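# Lift the crumpled T-shirt spread between both grippers

## Task

Pick up the crumpled T-shirt so that at the end both grippers are holding it in the air, with most of the cloth between the two grippers hanging open rather than folded over on itself (cloth hanging beyond the grippers is ignored). At the end the shirt may touch nothing except the robot and the table, the rack must still stand close to its starting spot, and every hanger must still be on the rail.

## Robot and tools

Robot: two arms, left_arm and right_arm, each with six joints and a parallel gripper. Nothing may leave the table; an item set down off the table and left there counts as a failure. Loose items can sometimes get a short shove from outside.

Frame: all hand positions, velocities and targets use the scene frame. Its origin sits at table-top height halfway between the nominal arm bases; +x points out over the table, +z up, and left_arm is on the +y side. Arm names do not match image left/right. Real bases are offset from nominal by a fixed amount; a BASES line, if present, gives the calibrated spot. Printed hand position and quaternion can be wrong by a few centimetres, more when reaching far.

Row layout: every commanded row is 14 plain numbers covering both arms, even if one arm stays still. First left_arm's 7, then right_arm's 7. Within each arm: shoulder, elbow, wrist roll, wrist pitch, waist, wrist yaw, then gripper opening. Joint values are absolute target angles in radians, the same kind the Joint positions line shows. Stated ranges: shoulder 0.000 to 3.142, elbow 0.000 to 3.142, wrist roll -2.094 to 2.094, wrist pitch -1.571 to 1.571, waist -2.618 to 3.054, wrist yaw -1.571 to 1.571. True limits may differ by up to 0.059; a target beyond a stated end by more than 0.059 and further out than the current angle is refused. Joints pushed past their real end stop there and the result says "joint sent to its limit" (its absence does not prove more travel exists). Opening is absolute, -1 (closed, 0 mm) to +1 (fully open, about 87 mm); 0.5 gives about 69 mm, 0 about 43 mm, -0.5 about 18 mm. A 0 is a real command, so to leave a gripper unchanged repeat its current command.

execute_actions: actions is a list of actions; each action is a list of up to 15 rows, one per control step of 1/30 s, and a short list keeps its final row until 15 steps are done. Per step a joint target can only lead the measured angle by 0.339 rad (waist, shoulder, elbow) or 2.2 (wrist joints), and targets that would shift a gripper over 200 mm are scaled back, so far goals need several actions. An empty actions list just reports state. cameras picks image sources: omitted, null or ["all"] for all, [] for none; an unknown name voids the call. Results also list joint angles at some control steps.

move: target is one 14-number row or a list of up to 15 rows sharing 10 s; all joints move in step, so grippers follow curves, with no avoidance of objects or the other arm. speed is rad/s for the joint with the most travel (0.01 to 12.57, default 0.5), one value or one per target. blend (rad) rounds corners at intermediate targets. opening_speed (0.2 or more per second on the -1..+1 scale) ramps the fingers. blocking=false returns after about 0.5 s while motion continues; a new move then replaces the old one. The result adds a move: line: done, off_target (resting over 0.035 rad from target), moving, held or fault, plus limits=held if steps were withheld. Done does not mean no contact. Faster moves and targets set deeper past a contact press harder.

wait: seconds 0 to 10; arms keep their last command and a running move continues. stop: brakes a running move (needs room). zoom_image: camera one of cam_head_left, cam_head_right, cam_high, cam_left_wrist, cam_right_wrist; region [x0, y0, x1, y1] in pixels, at most 504 by 504, of that camera's latest image. All cameras are 896x504. finished_scene: scene is the current scene number; it is final.

Result lines: Joint positions and Joint velocities per arm in row order, then gripper motor position on 0 (closed) to 1 (open) scale; "within noise" means the arm is still. Joint targets shows what joints are being driven to now; resend those to hold still. Tool commands shows current gripper commands. grip_measured uses the command scale; to hold something, command roughly 0.04 below the reading at first touch for full force (about 20 N per pad), less for a lighter hold. Readings can be off by about 1 mm. "joint command not followed" means the clearance check altered targets; it does not keep grippers apart. Joint torques are total drive output including arm weight, with offsets and noise; numbers 1, 2 and 5 wrap at ±28 N m.

Heat: holding loads, long stretches or pushing at unreachable poses heat motors. MOTOR HOT appears at 75 °C; at 90 °C an OVER-TEMPERATURE FAULT folds that arm and it idles; at 100 °C it goes limp.

The scene keeps running between replies, so a running move advances meanwhile. Avoid: dropping the shirt or releasing anything while it moves, fast slams, hard pushes, knocking the rack or hangers, and above all arm-to-arm contact or one gripper closing on the other's fingers, which can end the task.

Each tool is called after "Emit:" by a JSON object that holds its "method" and its "body", one argument or row to a line.

## Session

Emit:
{"method": "execute_actions", "body": {
  "actions": []
}}

Scene clock: 0.00 s.
left_arm: end_effector_position=(+0.3388, +0.3387, +0.3605) grip_measured=+0.966 end_effector_quat_wxyz=(+0.707, -0.007, +0.707, +0.007) | right_arm: end_effector_position=(+0.4061, -0.3072, +0.3606) grip_measured=+1.000 end_effector_quat_wxyz=(+0.707, +0.002, +0.707, -0.002)
Joint names: [shoulder, elbow, wrist roll, wrist pitch, waist, wrist yaw]
Joint positions: left_arm=[1.047 1.047 0 0 0 0 0.983] | right_arm=[1.047 1.047 0 0 0 0 1]
Joint velocities: within noise
Joint torques (N m): no reading
Heat: left arm: 34 °C; right arm: 37 °C.
Joint targets: left_arm=[1.046 1.051 0.000 -0.010 0.000 0.000] | right_arm=[1.045 1.054 0.000 -0.002 0.000 0.000]
Tool commands: left_gripper/opening=+1.0 right_gripper/opening=+1.0

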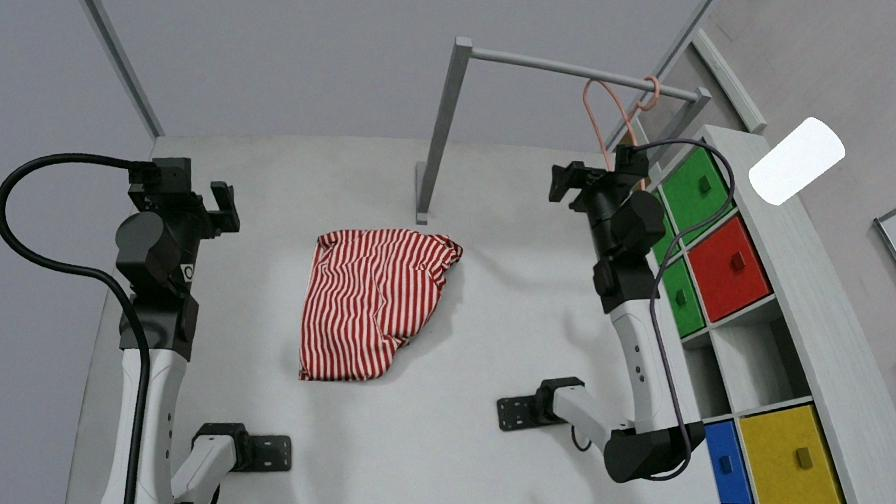

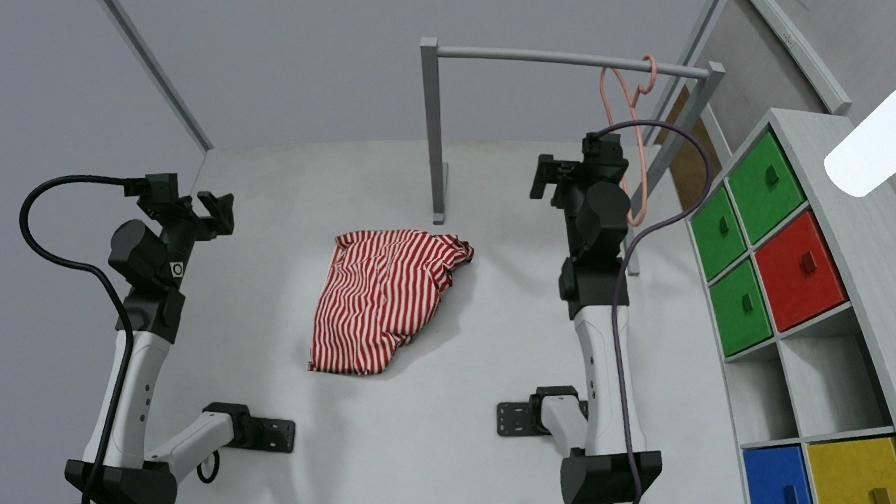

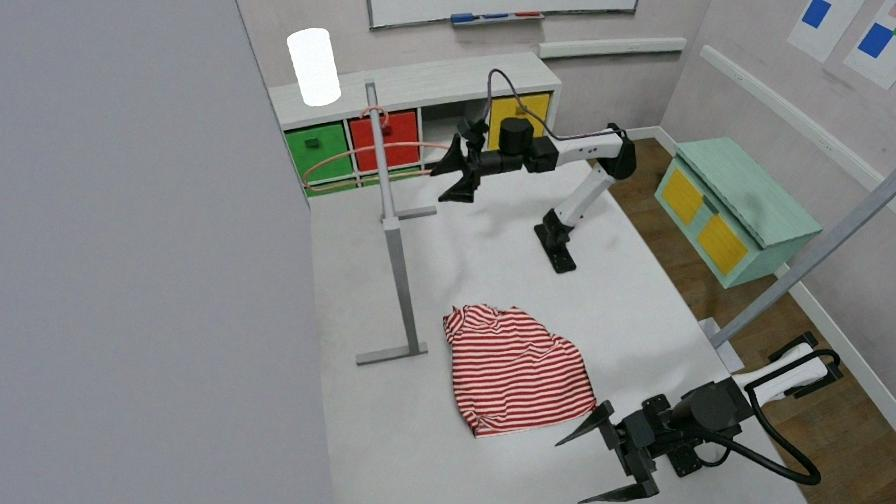

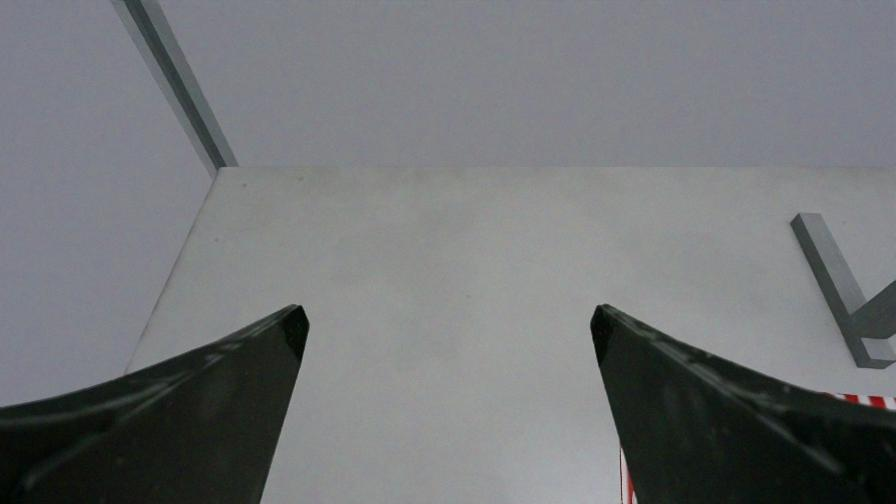

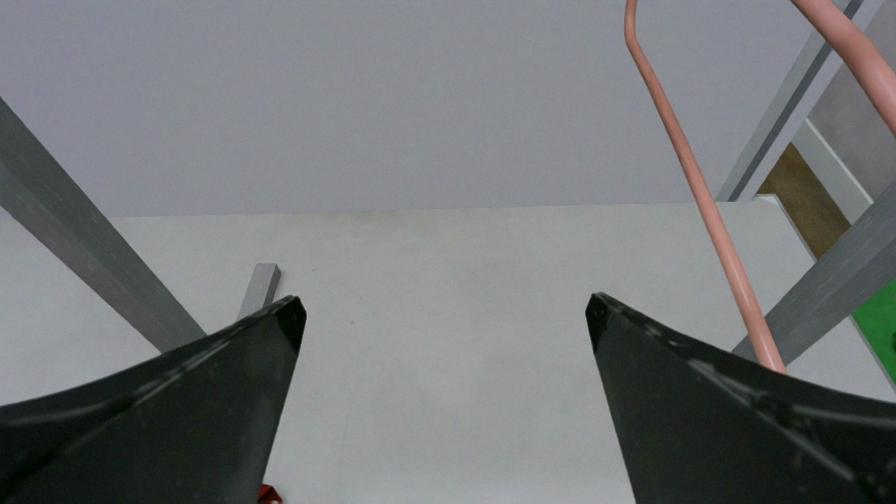

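Emit:
{"method": "zoom_image", "body": {
  "camera": "cam_head_left",
  "region": [270, 200, 490, 400]
}}

Emit:
{"method": "zoom_image", "body": {
  "camera": "cam_high",
  "region": [420, 290, 640, 460]
}}

Scaled by 2.291 from the camera's 896x504 image, which has a finer 1280x720 frame.

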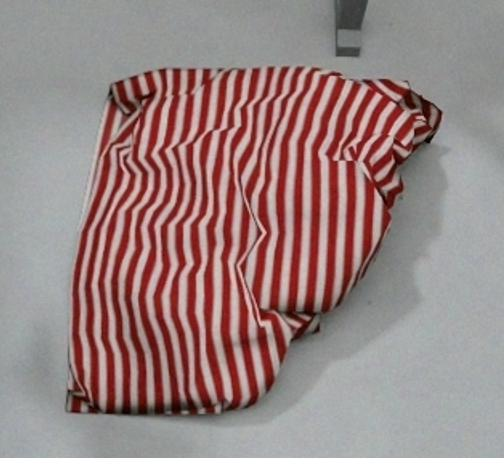

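Scaled by 2.291 from the camera's 896x504 image, which has a finer 1280x720 frame.

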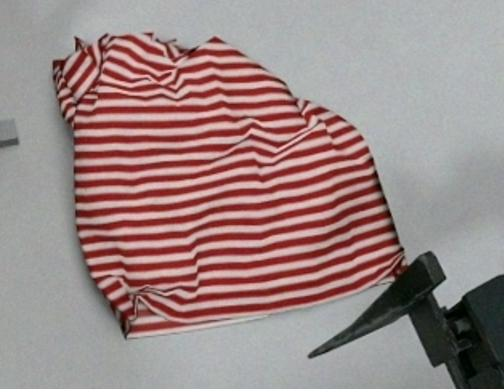

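Emit:
{"method": "move", "body": {
  "target": [1.047,1.047,0,0.8,0,0,1,1.047,0.8,0,0,0.2,0,1],
  "cameras": []
}}

Emit:
{"method": "move", "body": {
  "target": [1.047,0.8,0,0.8,-0.3,0,1,1.3,0.8,0,0.8,0.2,0,1],
  "cameras": ["cam_left_wrist","cam_right_wrist"]
}}

Scene clock: 64.87 s.
left_arm: end_effector_position=(+0.2939, +0.3378, +0.5509) grip_measured=+0.966 end_effector_quat_wxyz=(+0.925, -0.004, +0.379, +0.009) | right_arm: end_effector_position=(+0.3898, -0.2355, +0.2424) grip_measured=+1.000 end_effector_quat_wxyz=(+0.615, -0.074, +0.783, +0.058)
Joint names: [shoulder, elbow, wrist roll, wrist pitch, waist, wrist yaw]
Joint positions: left_arm=[1.047 1.047 0 0.794 0 0 0.983] | right_arm=[1.047 0.807 0 0 0.193 0 1]
Joint velocities: within noise
Joint torques (N m): left_arm=[-1.96 6.22 0.07 1.35 0.13 -0.03] | right_arm=[-2.44 6.15 -0.06 1.98 0.36 0]
Heat: left arm: 38 °C; right arm: 36 °C.
Joint targets: left_arm=[1.047 1.047 0.000 0.800 0.000 0.000] | right_arm=[1.047 0.800 0.000 0.000 0.200 0.000]
move: done
No camera images: "cameras" was empty.

Scene clock: 67.20 s.
left_arm: end_effector_position=(+0.3160, +0.2296, +0.4404) grip_measured=+0.966 end_effector_quat_wxyz=(+0.867, +0.066, +0.479, -0.120) | right_arm: end_effector_position=(+0.4588, -0.2224, +0.3406) grip_measured=+1.000 end_effector_quat_wxyz=(+0.802, -0.055, +0.590, +0.075)
Joint names: [shoulder, elbow, wrist roll, wrist pitch, waist, wrist yaw]
Joint positions: left_arm=[1.047 0.81 0 0.799 -0.295 0 0.983] | right_arm=[1.293 0.807 0 0.789 0.193 0 1]
Joint velocities: within noise
Joint torques (N m): left_arm=[-2.37 5.89 0.07 1.68 -0.38 -0.04] | right_arm=[-3.33 5.86 -0.05 1.81 0.2 -0.06]
Heat: left arm: 39 °C; right arm: 36 °C.
Joint targets: left_arm=[1.047 0.800 0.000 0.800 -0.300 0.000] | right_arm=[1.300 0.800 0.000 0.800 0.200 0.000]
move: done
Images, in order (width x height): cam_left_wrist 896x504, cam_right_wrist 896x504.

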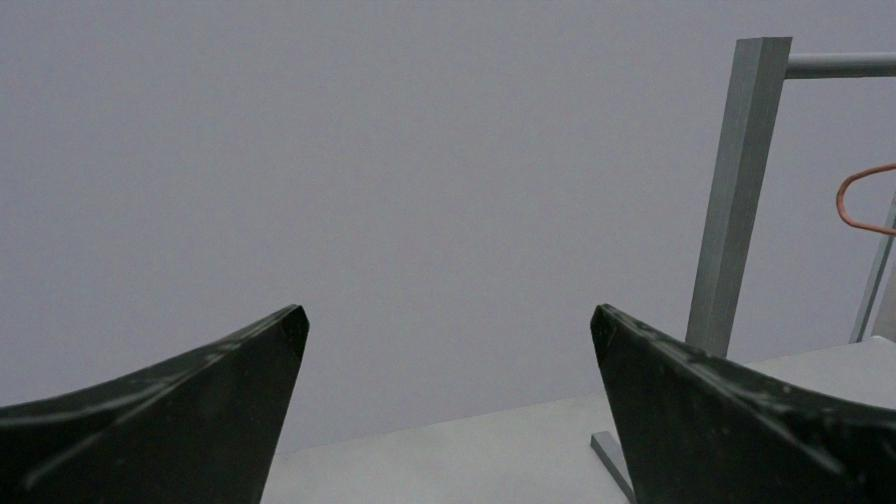

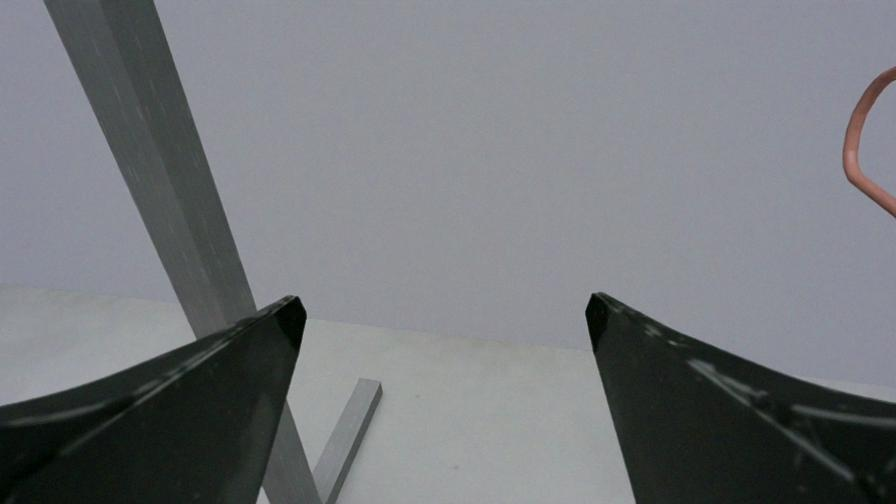

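Emit:
{"method": "move", "body": {
  "target": [1.853,1.741,0,-1.088,-0.357,0,1,1.047,0.8,0,0,-0.1,0,1],
  "speed": 0.8
}}

Scene clock: 142.17 s.
left_arm: end_effector_position=(+0.3301, +0.2026, +0.1553) grip_measured=+0.966 end_effector_quat_wxyz=(+0.192, +0.162, +0.967, -0.032) | right_arm: end_effector_position=(+0.3972, -0.3420, +0.2420) grip_measured=+1.000 end_effector_quat_wxyz=(+0.618, +0.039, +0.785, -0.031)
Joint names: [shoulder, elbow, wrist roll, wrist pitch, waist, wrist yaw]
Joint positions: left_arm=[1.832 1.723 0 -1.07 -0.351 0 0.983] | right_arm=[1.057 0.807 0 0.014 -0.093 0 1]
Joint velocities: within noise
Joint torques (N m): left_arm=[-6.35 7.6 0.08 0.94 -0.44 -0.03] | right_arm=[-3.55 6.09 -0.08 1.84 -0.94 0]
Heat: left arm: 40 °C; right arm: 37 °C.
Joint targets: left_arm=[1.853 1.741 0.000 -1.088 -0.357 0.000] | right_arm=[1.047 0.800 0.000 0.000 -0.100 0.000]
move: done

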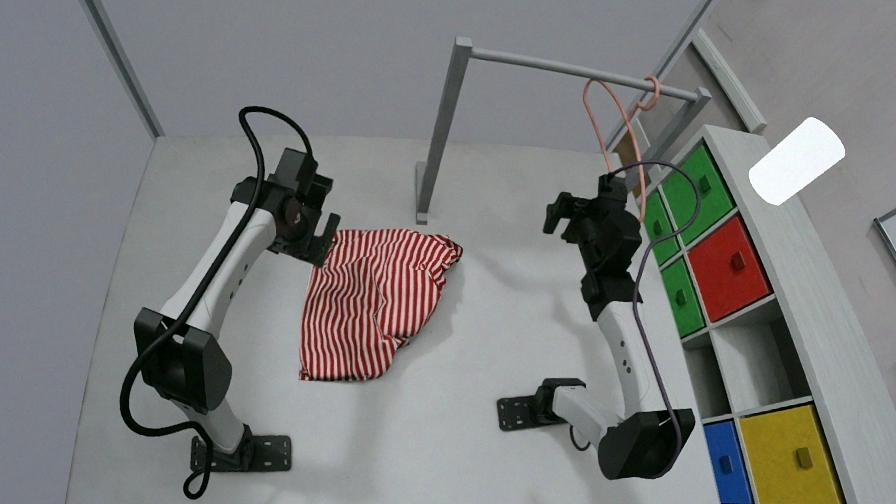

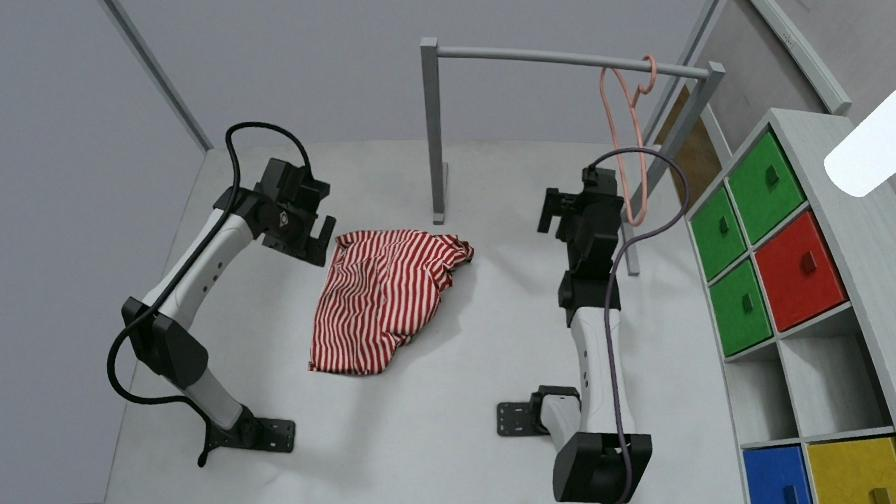

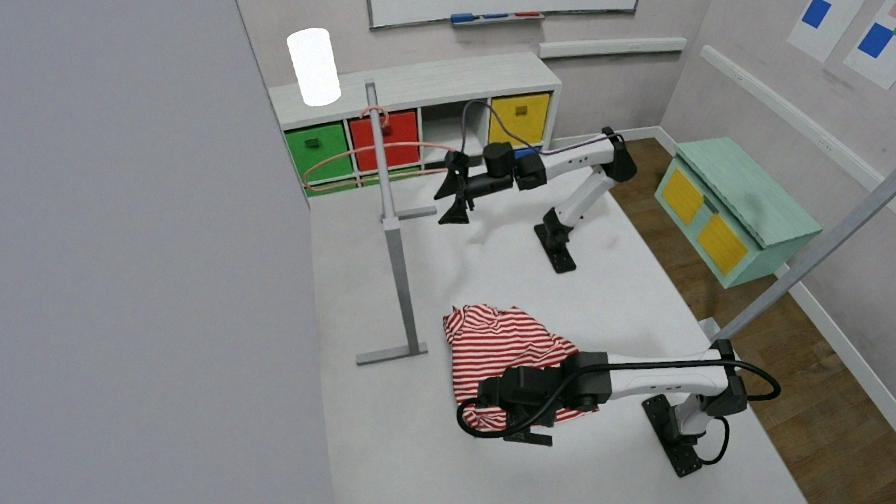

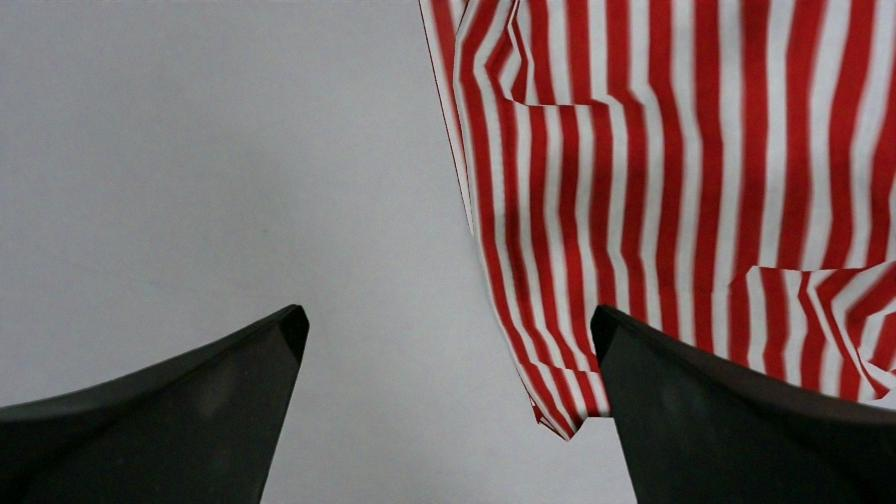

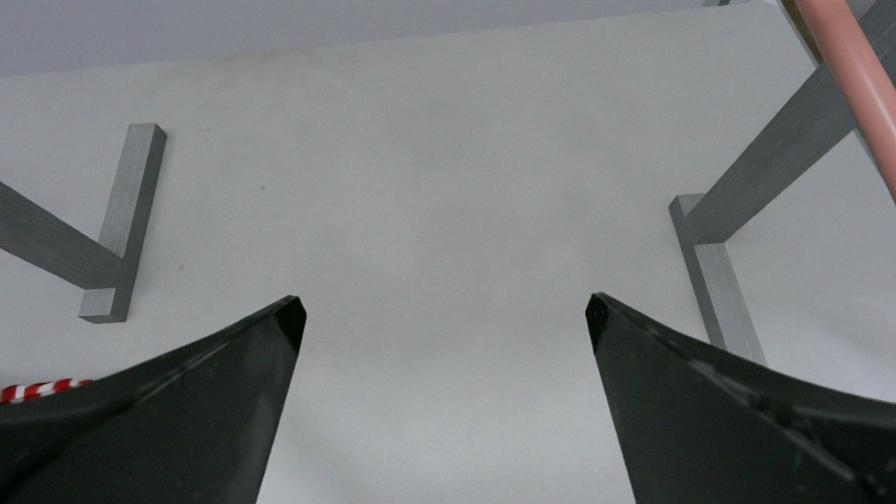

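Emit:
{"method": "move", "body": {
  "target": [2.085,2.007,0,-0.922,-0.182,0,1,1.4,1.2,0,-0.5,0.5,0,1],
  "speed": 0.8,
  "cameras": []
}}

Emit:
{"method": "move", "body": {
  "target": [2.085,2.007,0,-0.922,-0.182,0,1,2.094,2.056,0,-1.062,1.119,0,1],
  "speed": 0.8
}}

Scene clock: 233.20 s.
left_arm: end_effector_position=(+0.4431, +0.2511, +0.1573) grip_measured=+0.966 end_effector_quat_wxyz=(+0.283, +0.078, +0.956, -0.023) | right_arm: end_effector_position=(+0.3669, -0.1213, +0.1863) grip_measured=+1.000 end_effector_quat_wxyz=(+0.408, -0.220, +0.880, +0.102)
Joint names: [shoulder, elbow, wrist roll, wrist pitch, waist, wrist yaw]
Joint positions: left_arm=[2.059 1.989 0 -0.926 -0.183 0 0.983] | right_arm=[1.394 1.177 0 -0.486 0.497 0.001 1]
Joint velocities: within noise
Joint torques (N m): left_arm=[-7.87 7.8 0.07 1.49 0.18 -0.03] | right_arm=[-4.49 8.14 -0.07 1.59 -0.13 -0.02]
Heat: left arm: 45 °C; right arm: 37 °C.
Joint targets: left_arm=[2.085 2.007 0.000 -0.922 -0.182 0.000] | right_arm=[1.400 1.200 0.000 -0.500 0.500 0.000]
move: done
No camera images: "cameras" was empty.

Scene clock: 235.10 s.
left_arm: end_effector_position=(+0.4432, +0.2511, +0.1573) grip_measured=+0.966 end_effector_quat_wxyz=(+0.283, +0.078, +0.956, -0.023) | right_arm: end_effector_position=(+0.2310, +0.1217, +0.1489) grip_measured=+1.000 end_effector_quat_wxyz=(+0.198, -0.516, +0.824, +0.123)
Joint names: [shoulder, elbow, wrist roll, wrist pitch, waist, wrist yaw]
Joint positions: left_arm=[2.059 1.989 0 -0.925 -0.183 0 0.983] | right_arm=[2.087 2.035 0 -1.048 1.125 0.001 1]
Joint velocities: within noise
Joint torques (N m): left_arm=[-7.87 7.8 0.07 1.48 0.21 -0.03] | right_arm=[-9.74 7.43 -0.03 1.11 -0.91 -0.04]
Heat: left arm: 44 °C; right arm: 36 °C.
Joint targets: left_arm=[2.085 2.007 0.000 -0.922 -0.182 0.000] | right_arm=[2.094 2.056 0.000 -1.062 1.119 0.000]
move: done

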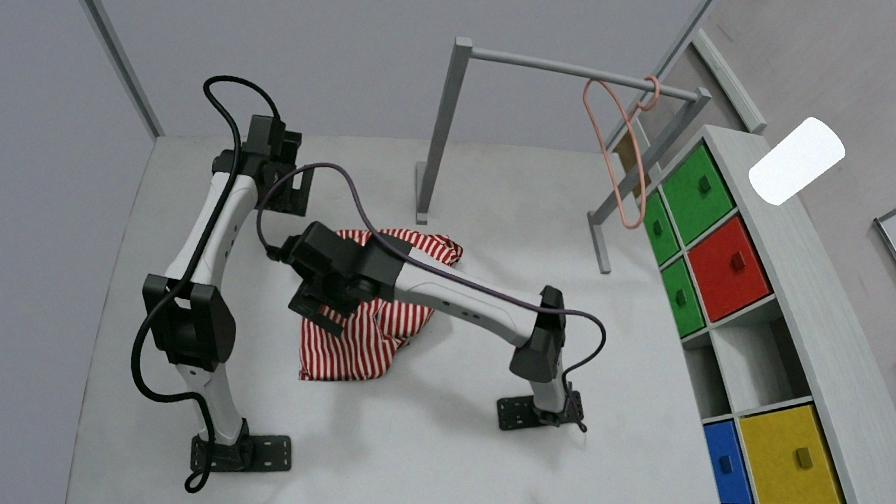

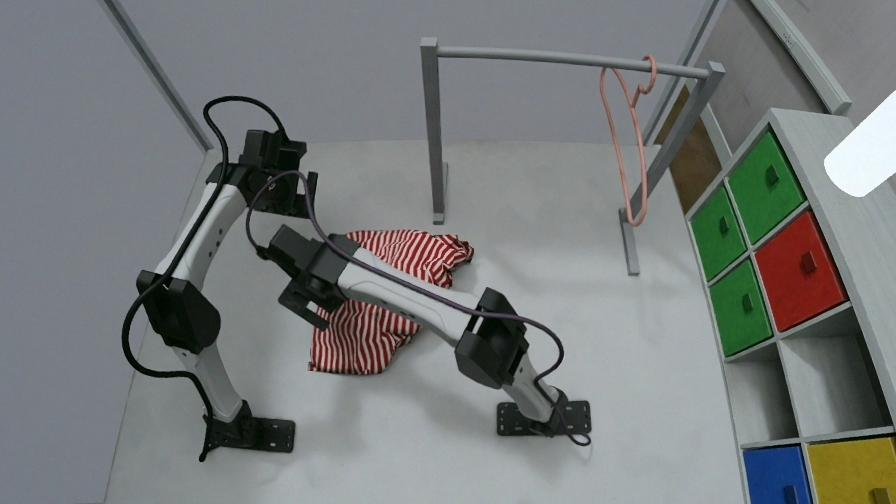

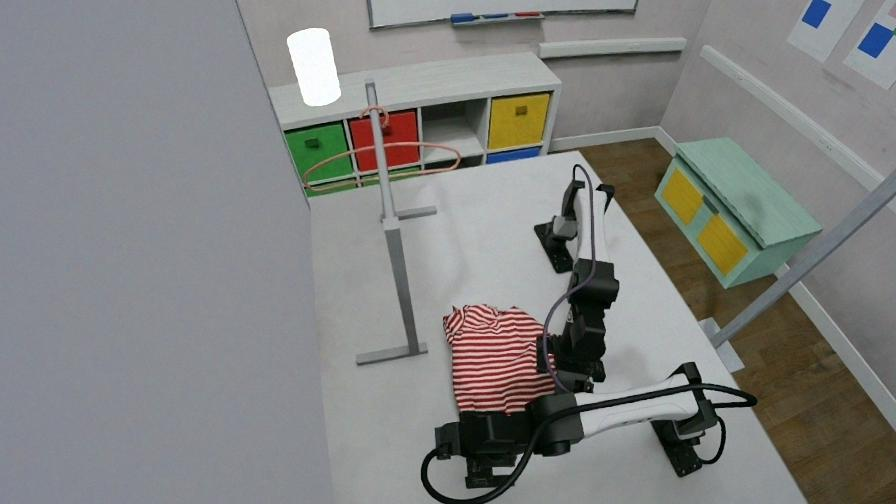

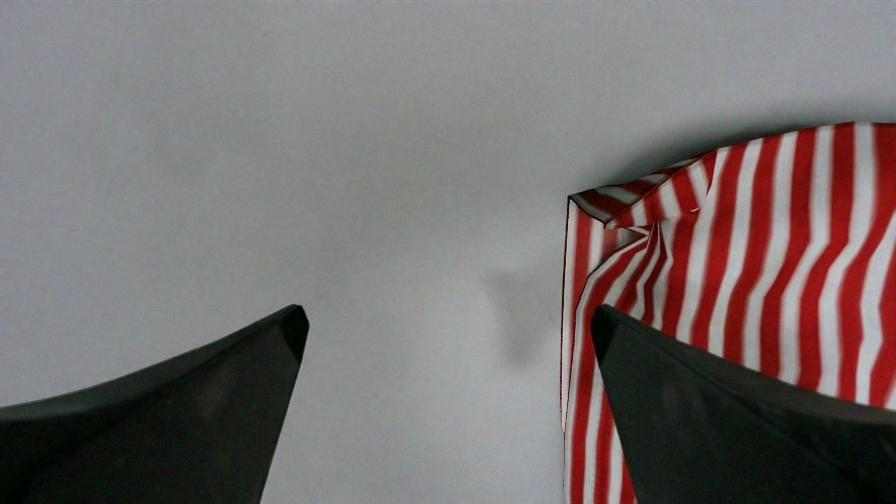

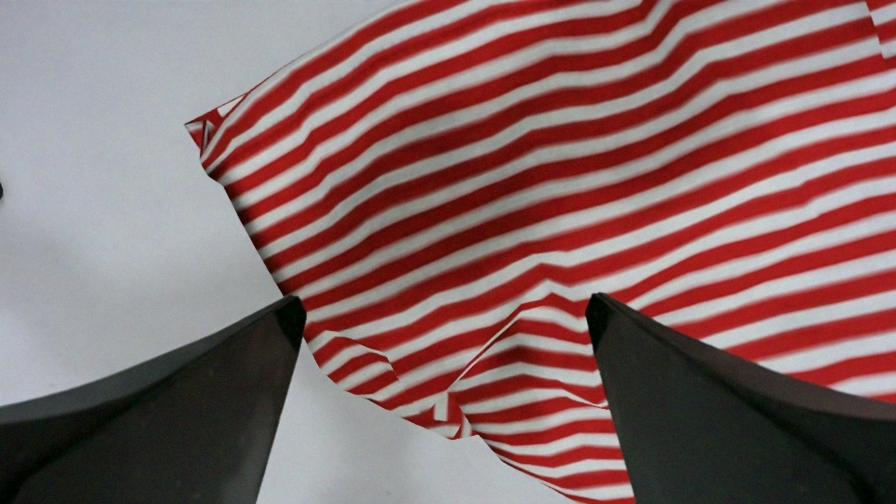

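Emit:
{"method": "move", "body": {
  "target": [1.4,1.4,0,-0.9,0.3,0,1,2.119,1.661,0,-0.542,1.347,0,0.3],
  "speed": 0.8
}}

Scene clock: 310.03 s.
left_arm: end_effector_position=(+0.2846, +0.4386, +0.2131) grip_measured=+0.966 end_effector_quat_wxyz=(+0.326, -0.149, +0.932, +0.052) | right_arm: end_effector_position=(+0.1387, +0.1848, +0.0557) grip_measured=+0.300 end_effector_quat_wxyz=(+0.221, -0.596, +0.752, +0.175)
Joint names: [shoulder, elbow, wrist roll, wrist pitch, waist, wrist yaw]
Joint positions: left_arm=[1.41 1.411 0 -0.899 0.297 0 0.983] | right_arm=[2.112 1.666 0 -0.553 1.347 0.001 0.65]
Joint velocities: within noise
Joint torques (N m): left_arm=[-5.64 5.61 0.07 1.59 0.4 -0.03] | right_arm=[-10.13 5.74 -0.07 1.42 -0.31 0]
Heat: left arm: 42 °C; right arm: 42 °C.
Joint targets: left_arm=[1.400 1.400 0.000 -0.900 0.300 0.000] | right_arm=[2.119 1.661 0.000 -0.542 1.347 0.000]
move: done

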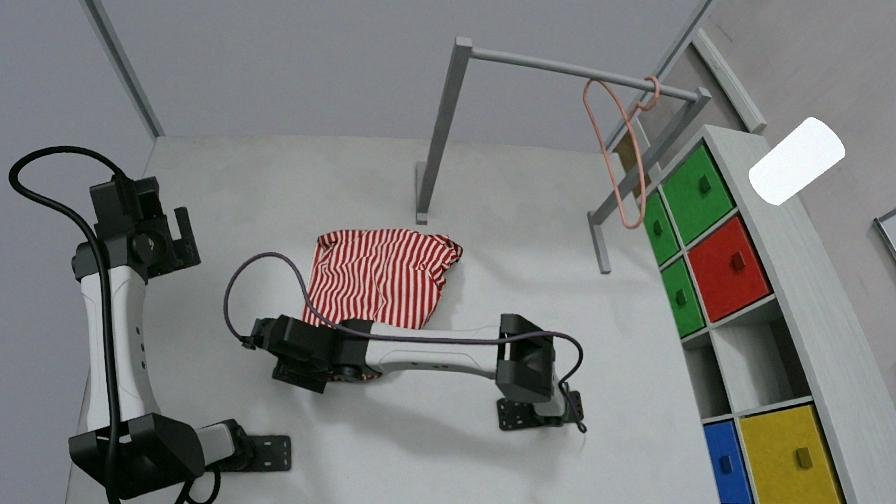

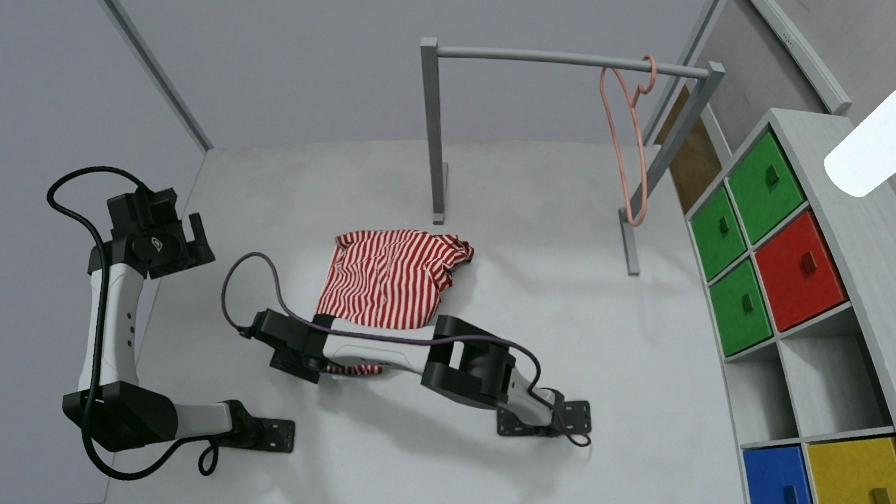

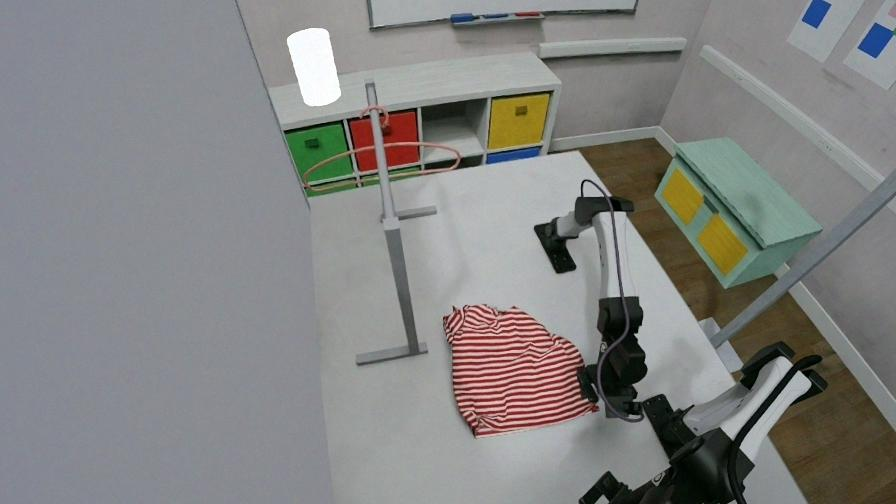

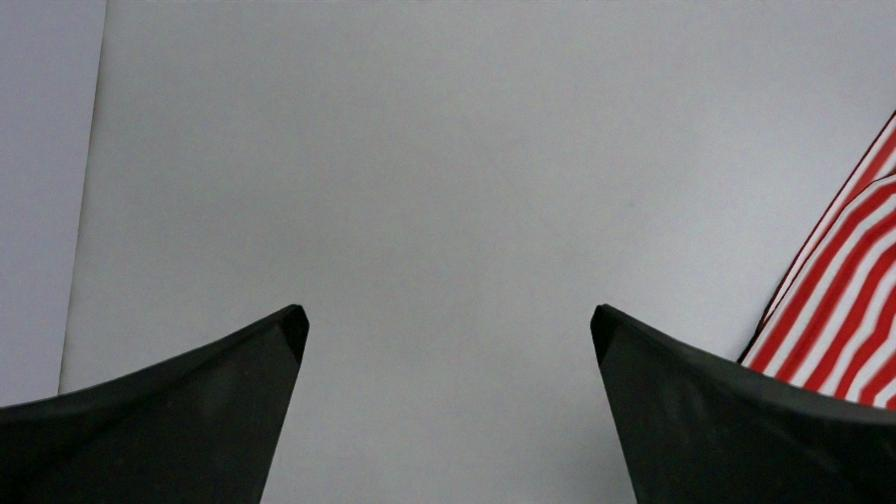

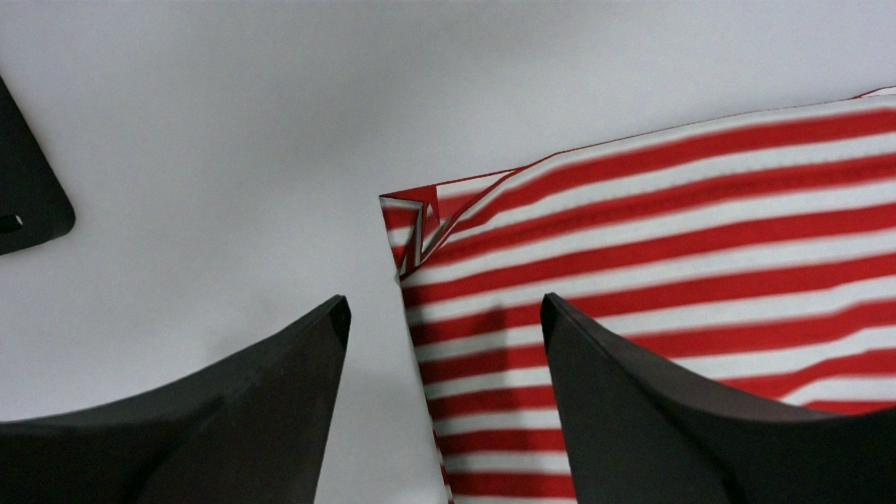

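Emit:
{"method": "move", "body": {
  "target": [1.4,1.4,0,-0.9,0.3,0,1,2.209,1.642,0,-0.433,1.348,0,0.3],
  "speed": 0.3,
  "cameras": ["cam_right_wrist"]
}}

Scene clock: 329.97 s.
left_arm: end_effector_position=(+0.2846, +0.4386, +0.2131) grip_measured=+0.966 end_effector_quat_wxyz=(+0.326, -0.149, +0.932, +0.052) | right_arm: end_effector_position=(+0.1418, +0.1980, +0.0184) grip_measured=+0.300 end_effector_quat_wxyz=(+0.223, -0.595, +0.751, +0.176)
Joint names: [shoulder, elbow, wrist roll, wrist pitch, waist, wrist yaw]
Joint positions: left_arm=[1.41 1.411 0 -0.899 0.297 0 0.983] | right_arm=[2.198 1.648 0 -0.444 1.347 0.001 0.65]
Joint velocities: within noise
Joint torques (N m): left_arm=[-5.63 5.61 0.07 1.59 0.4 -0.03] | right_arm=[-10.22 5.6 -0.07 1.41 -0.17 0.01]
Heat: left arm: 42 °C; right arm: 45 °C.
Joint targets: left_arm=[1.400 1.400 0.000 -0.900 0.300 0.000] | right_arm=[2.209 1.642 0.000 -0.433 1.348 0.000]
move: done
Images, in order (width x height): cam_right_wrist 896x504.

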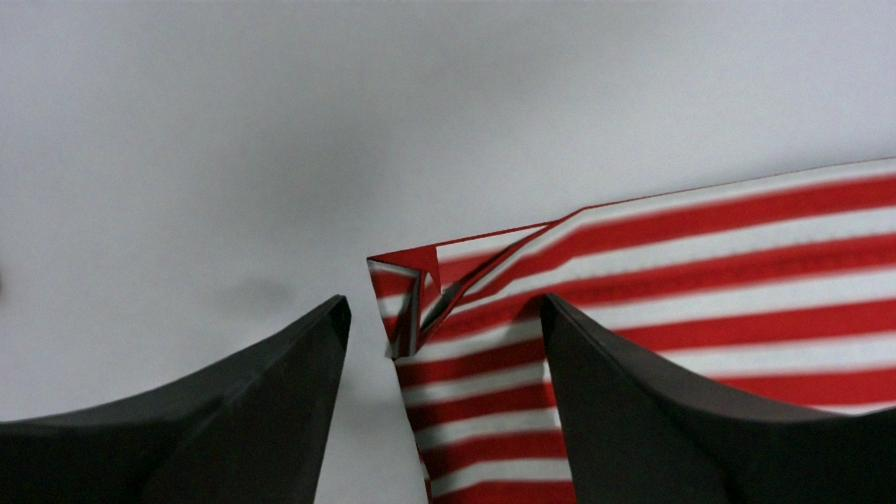

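Emit:
{"method": "move", "body": {
  "target": [1.4,1.4,0,-0.9,0.3,0,1,2.221,1.618,0,-0.398,1.346,0,0.3],
  "speed": 0.1,
  "cameras": ["cam_right_wrist"]
}}

Scene clock: 335.77 s.
left_arm: end_effector_position=(+0.2846, +0.4386, +0.2131) grip_measured=+0.966 end_effector_quat_wxyz=(+0.326, -0.149, +0.932, +0.052) | right_arm: end_effector_position=(+0.1427, +0.2016, +0.0166) grip_measured=+0.300 end_effector_quat_wxyz=(+0.232, -0.593, +0.749, +0.183)
Joint names: [shoulder, elbow, wrist roll, wrist pitch, waist, wrist yaw]
Joint positions: left_arm=[1.41 1.411 0 -0.899 0.297 0 0.983] | right_arm=[2.198 1.631 0 -0.404 1.347 0.001 0.65]
Joint velocities: within noise
Joint torques (N m): left_arm=[-5.63 5.61 0.07 1.59 0.4 -0.03] | right_arm=[-8.95 4.97 -0.08 1.46 -0.38 -0.04]
Heat: left arm: 42 °C; right arm: 44 °C.
Joint targets: left_arm=[1.400 1.400 0.000 -0.900 0.300 0.000] | right_arm=[2.221 1.618 0.000 -0.398 1.346 0.000]
move: done
Images, in order (width x height): cam_right_wrist 896x504.

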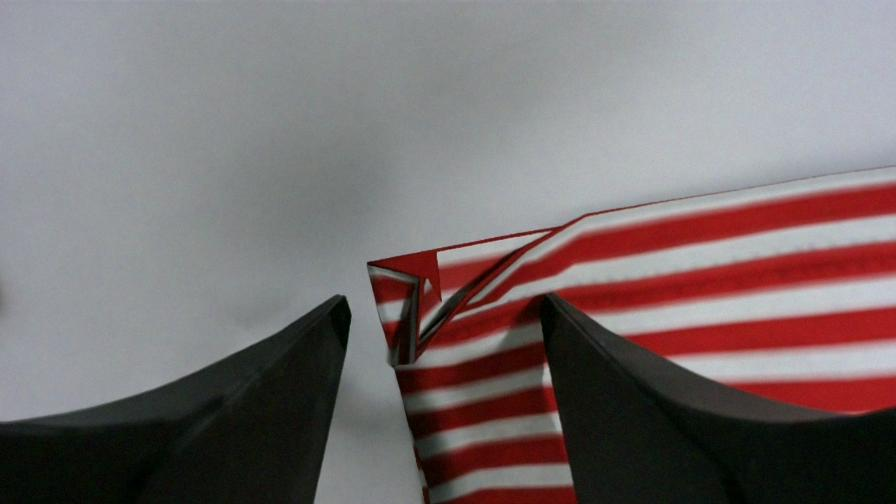

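Emit:
{"method": "move", "body": {
  "target": [1.4,1.4,0,-0.9,0.3,0,1,2.223,1.614,0,-0.392,1.346,0,-1],
  "speed": 0.1,
  "opening_speed": 0.7,
  "cameras": ["cam_right_wrist","cam_head_left"]
}}

Scene clock: 345.77 s.
left_arm: end_effector_position=(+0.2846, +0.4386, +0.2131) grip_measured=+0.966 end_effector_quat_wxyz=(+0.326, -0.149, +0.932, +0.052) | right_arm: end_effector_position=(+0.1440, +0.2058, +0.0173) grip_measured=-0.936 end_effector_quat_wxyz=(+0.238, -0.592, +0.747, +0.188)
Joint names: [shoulder, elbow, wrist roll, wrist pitch, waist, wrist yaw]
Joint positions: left_arm=[1.41 1.411 0 -0.899 0.297 0 0.983] | right_arm=[2.202 1.631 0 -0.384 1.346 0.002 0.032]
Joint velocities: within noise
Joint torques (N m): left_arm=[-5.64 5.61 0.07 1.6 0.4 -0.03] | right_arm=[-9.25 4.83 -0.09 1.34 -0.42 -0.02]
Heat: left arm: 42 °C; right arm: 44 °C.
Joint targets: left_arm=[1.400 1.400 0.000 -0.900 0.300 0.000] | right_arm=[2.223 1.614 0.000 -0.392 1.346 0.000]
move: done
Images, in order (width x height): cam_head_left 896x504, cam_right_wrist 896x504.

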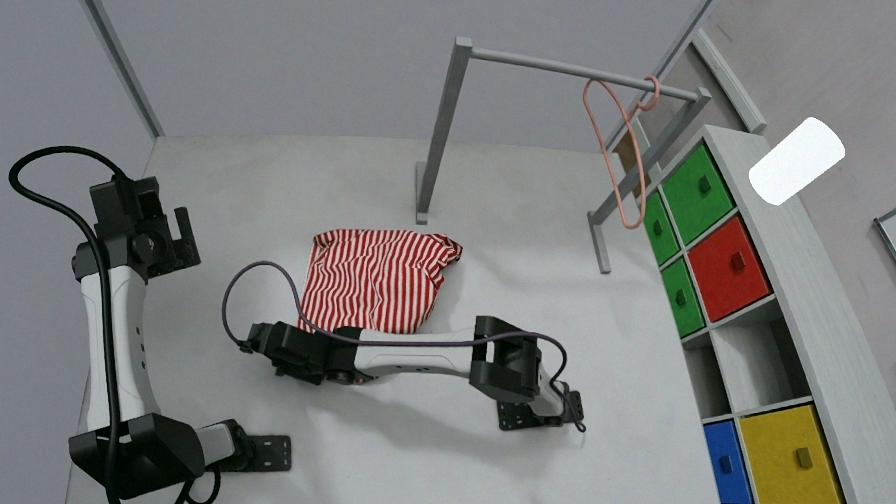

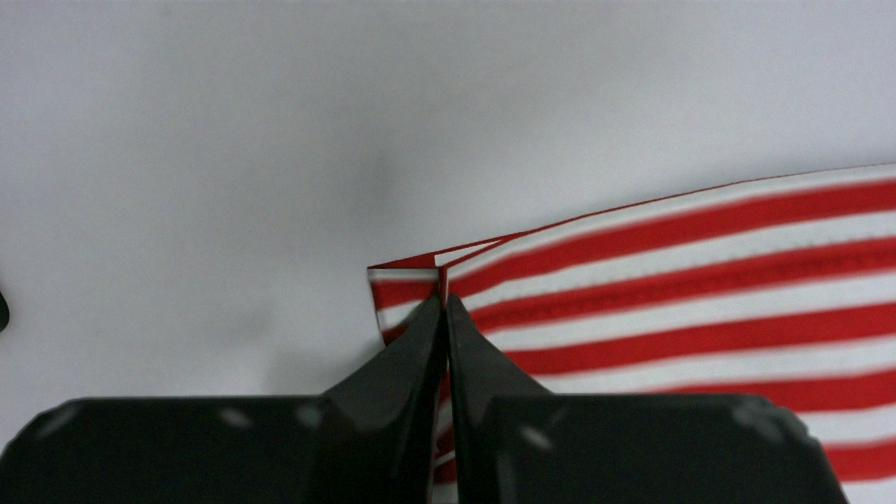

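Emit:
{"method": "move", "body": {
  "target": [
    [1.4,1.4,0,-0.9,0.3,0,1,2.119,1.661,0,-0.542,1.346,0,-1],
    [1.4,1.4,0,-0.9,0.3,0,1,1.986,1.862,0,-0.876,1.279,0,-1]
  ],
  "speed": 0.4,
  "blend": 0.05
}}

Scene clock: 357.77 s.
left_arm: end_effector_position=(+0.2846, +0.4386, +0.2131) grip_measured=+0.966 end_effector_quat_wxyz=(+0.326, -0.149, +0.932, +0.052) | right_arm: end_effector_position=(+0.1616, +0.1525, +0.1388) grip_measured=-0.936 end_effector_quat_wxyz=(+0.219, -0.574, +0.772, +0.161)
Joint names: [shoulder, elbow, wrist roll, wrist pitch, waist, wrist yaw]
Joint positions: left_arm=[1.41 1.411 0 -0.899 0.297 0 0.983] | right_arm=[2.005 1.846 0 -0.86 1.285 0.002 0.032]
Joint velocities: within noise
Joint torques (N m): left_arm=[-5.64 5.61 0.07 1.59 0.4 -0.03] | right_arm=[-11.71 7.41 -0.04 1.16 -0.85 -0.07]
Heat: left arm: 41 °C; right arm: 45 °C.
Joint targets: left_arm=[1.400 1.400 0.000 -0.900 0.300 0.000] | right_arm=[1.986 1.862 0.000 -0.876 1.279 0.000]
move: done

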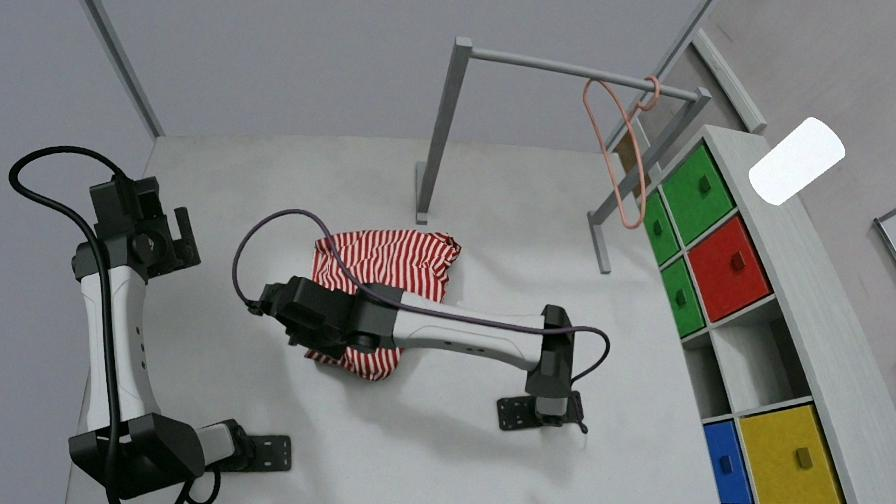

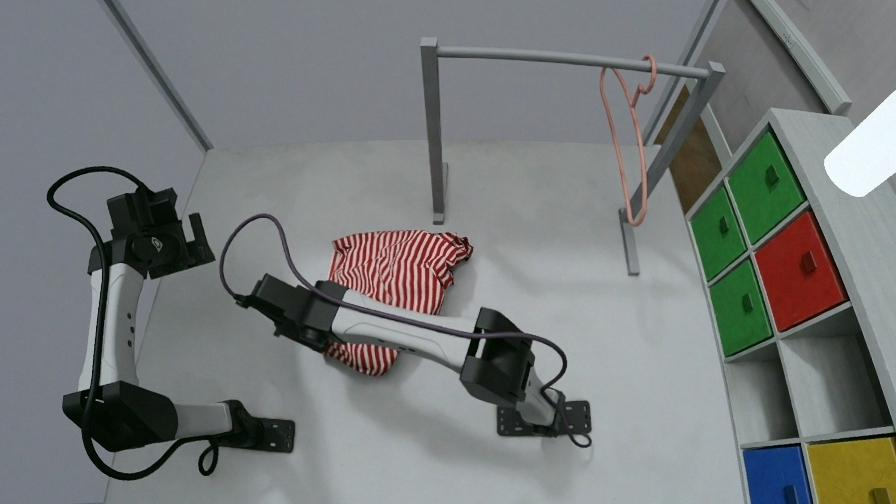

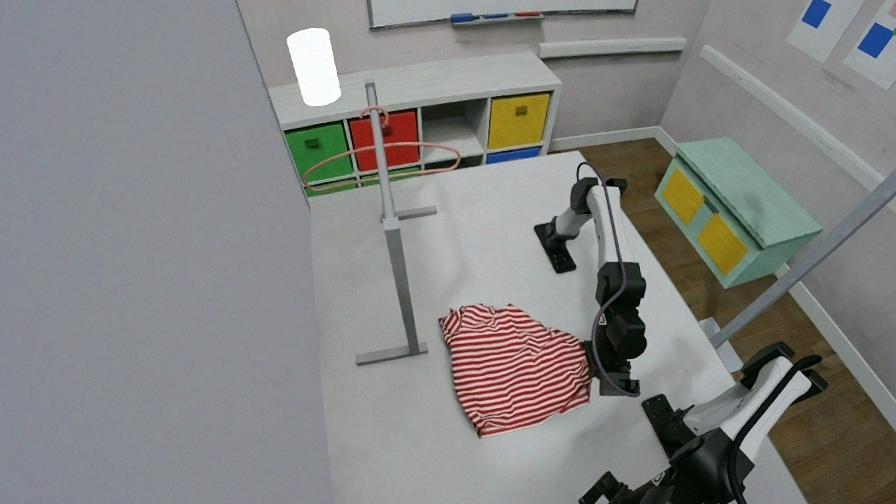

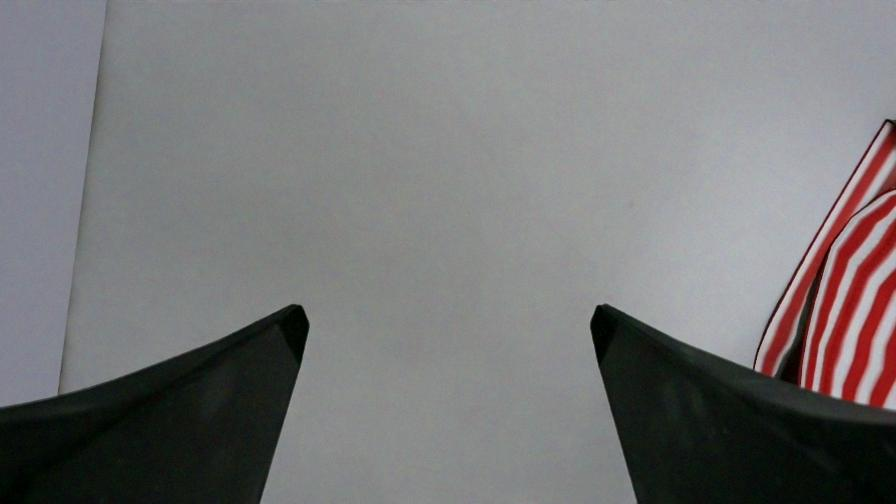

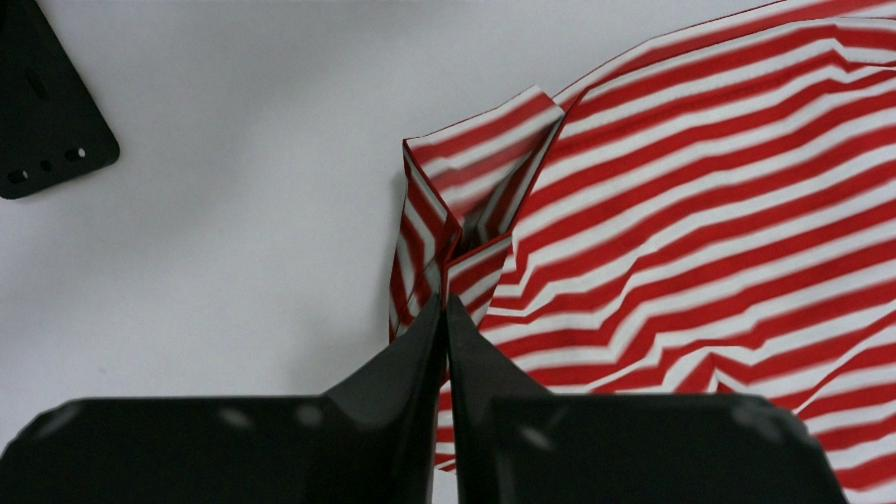

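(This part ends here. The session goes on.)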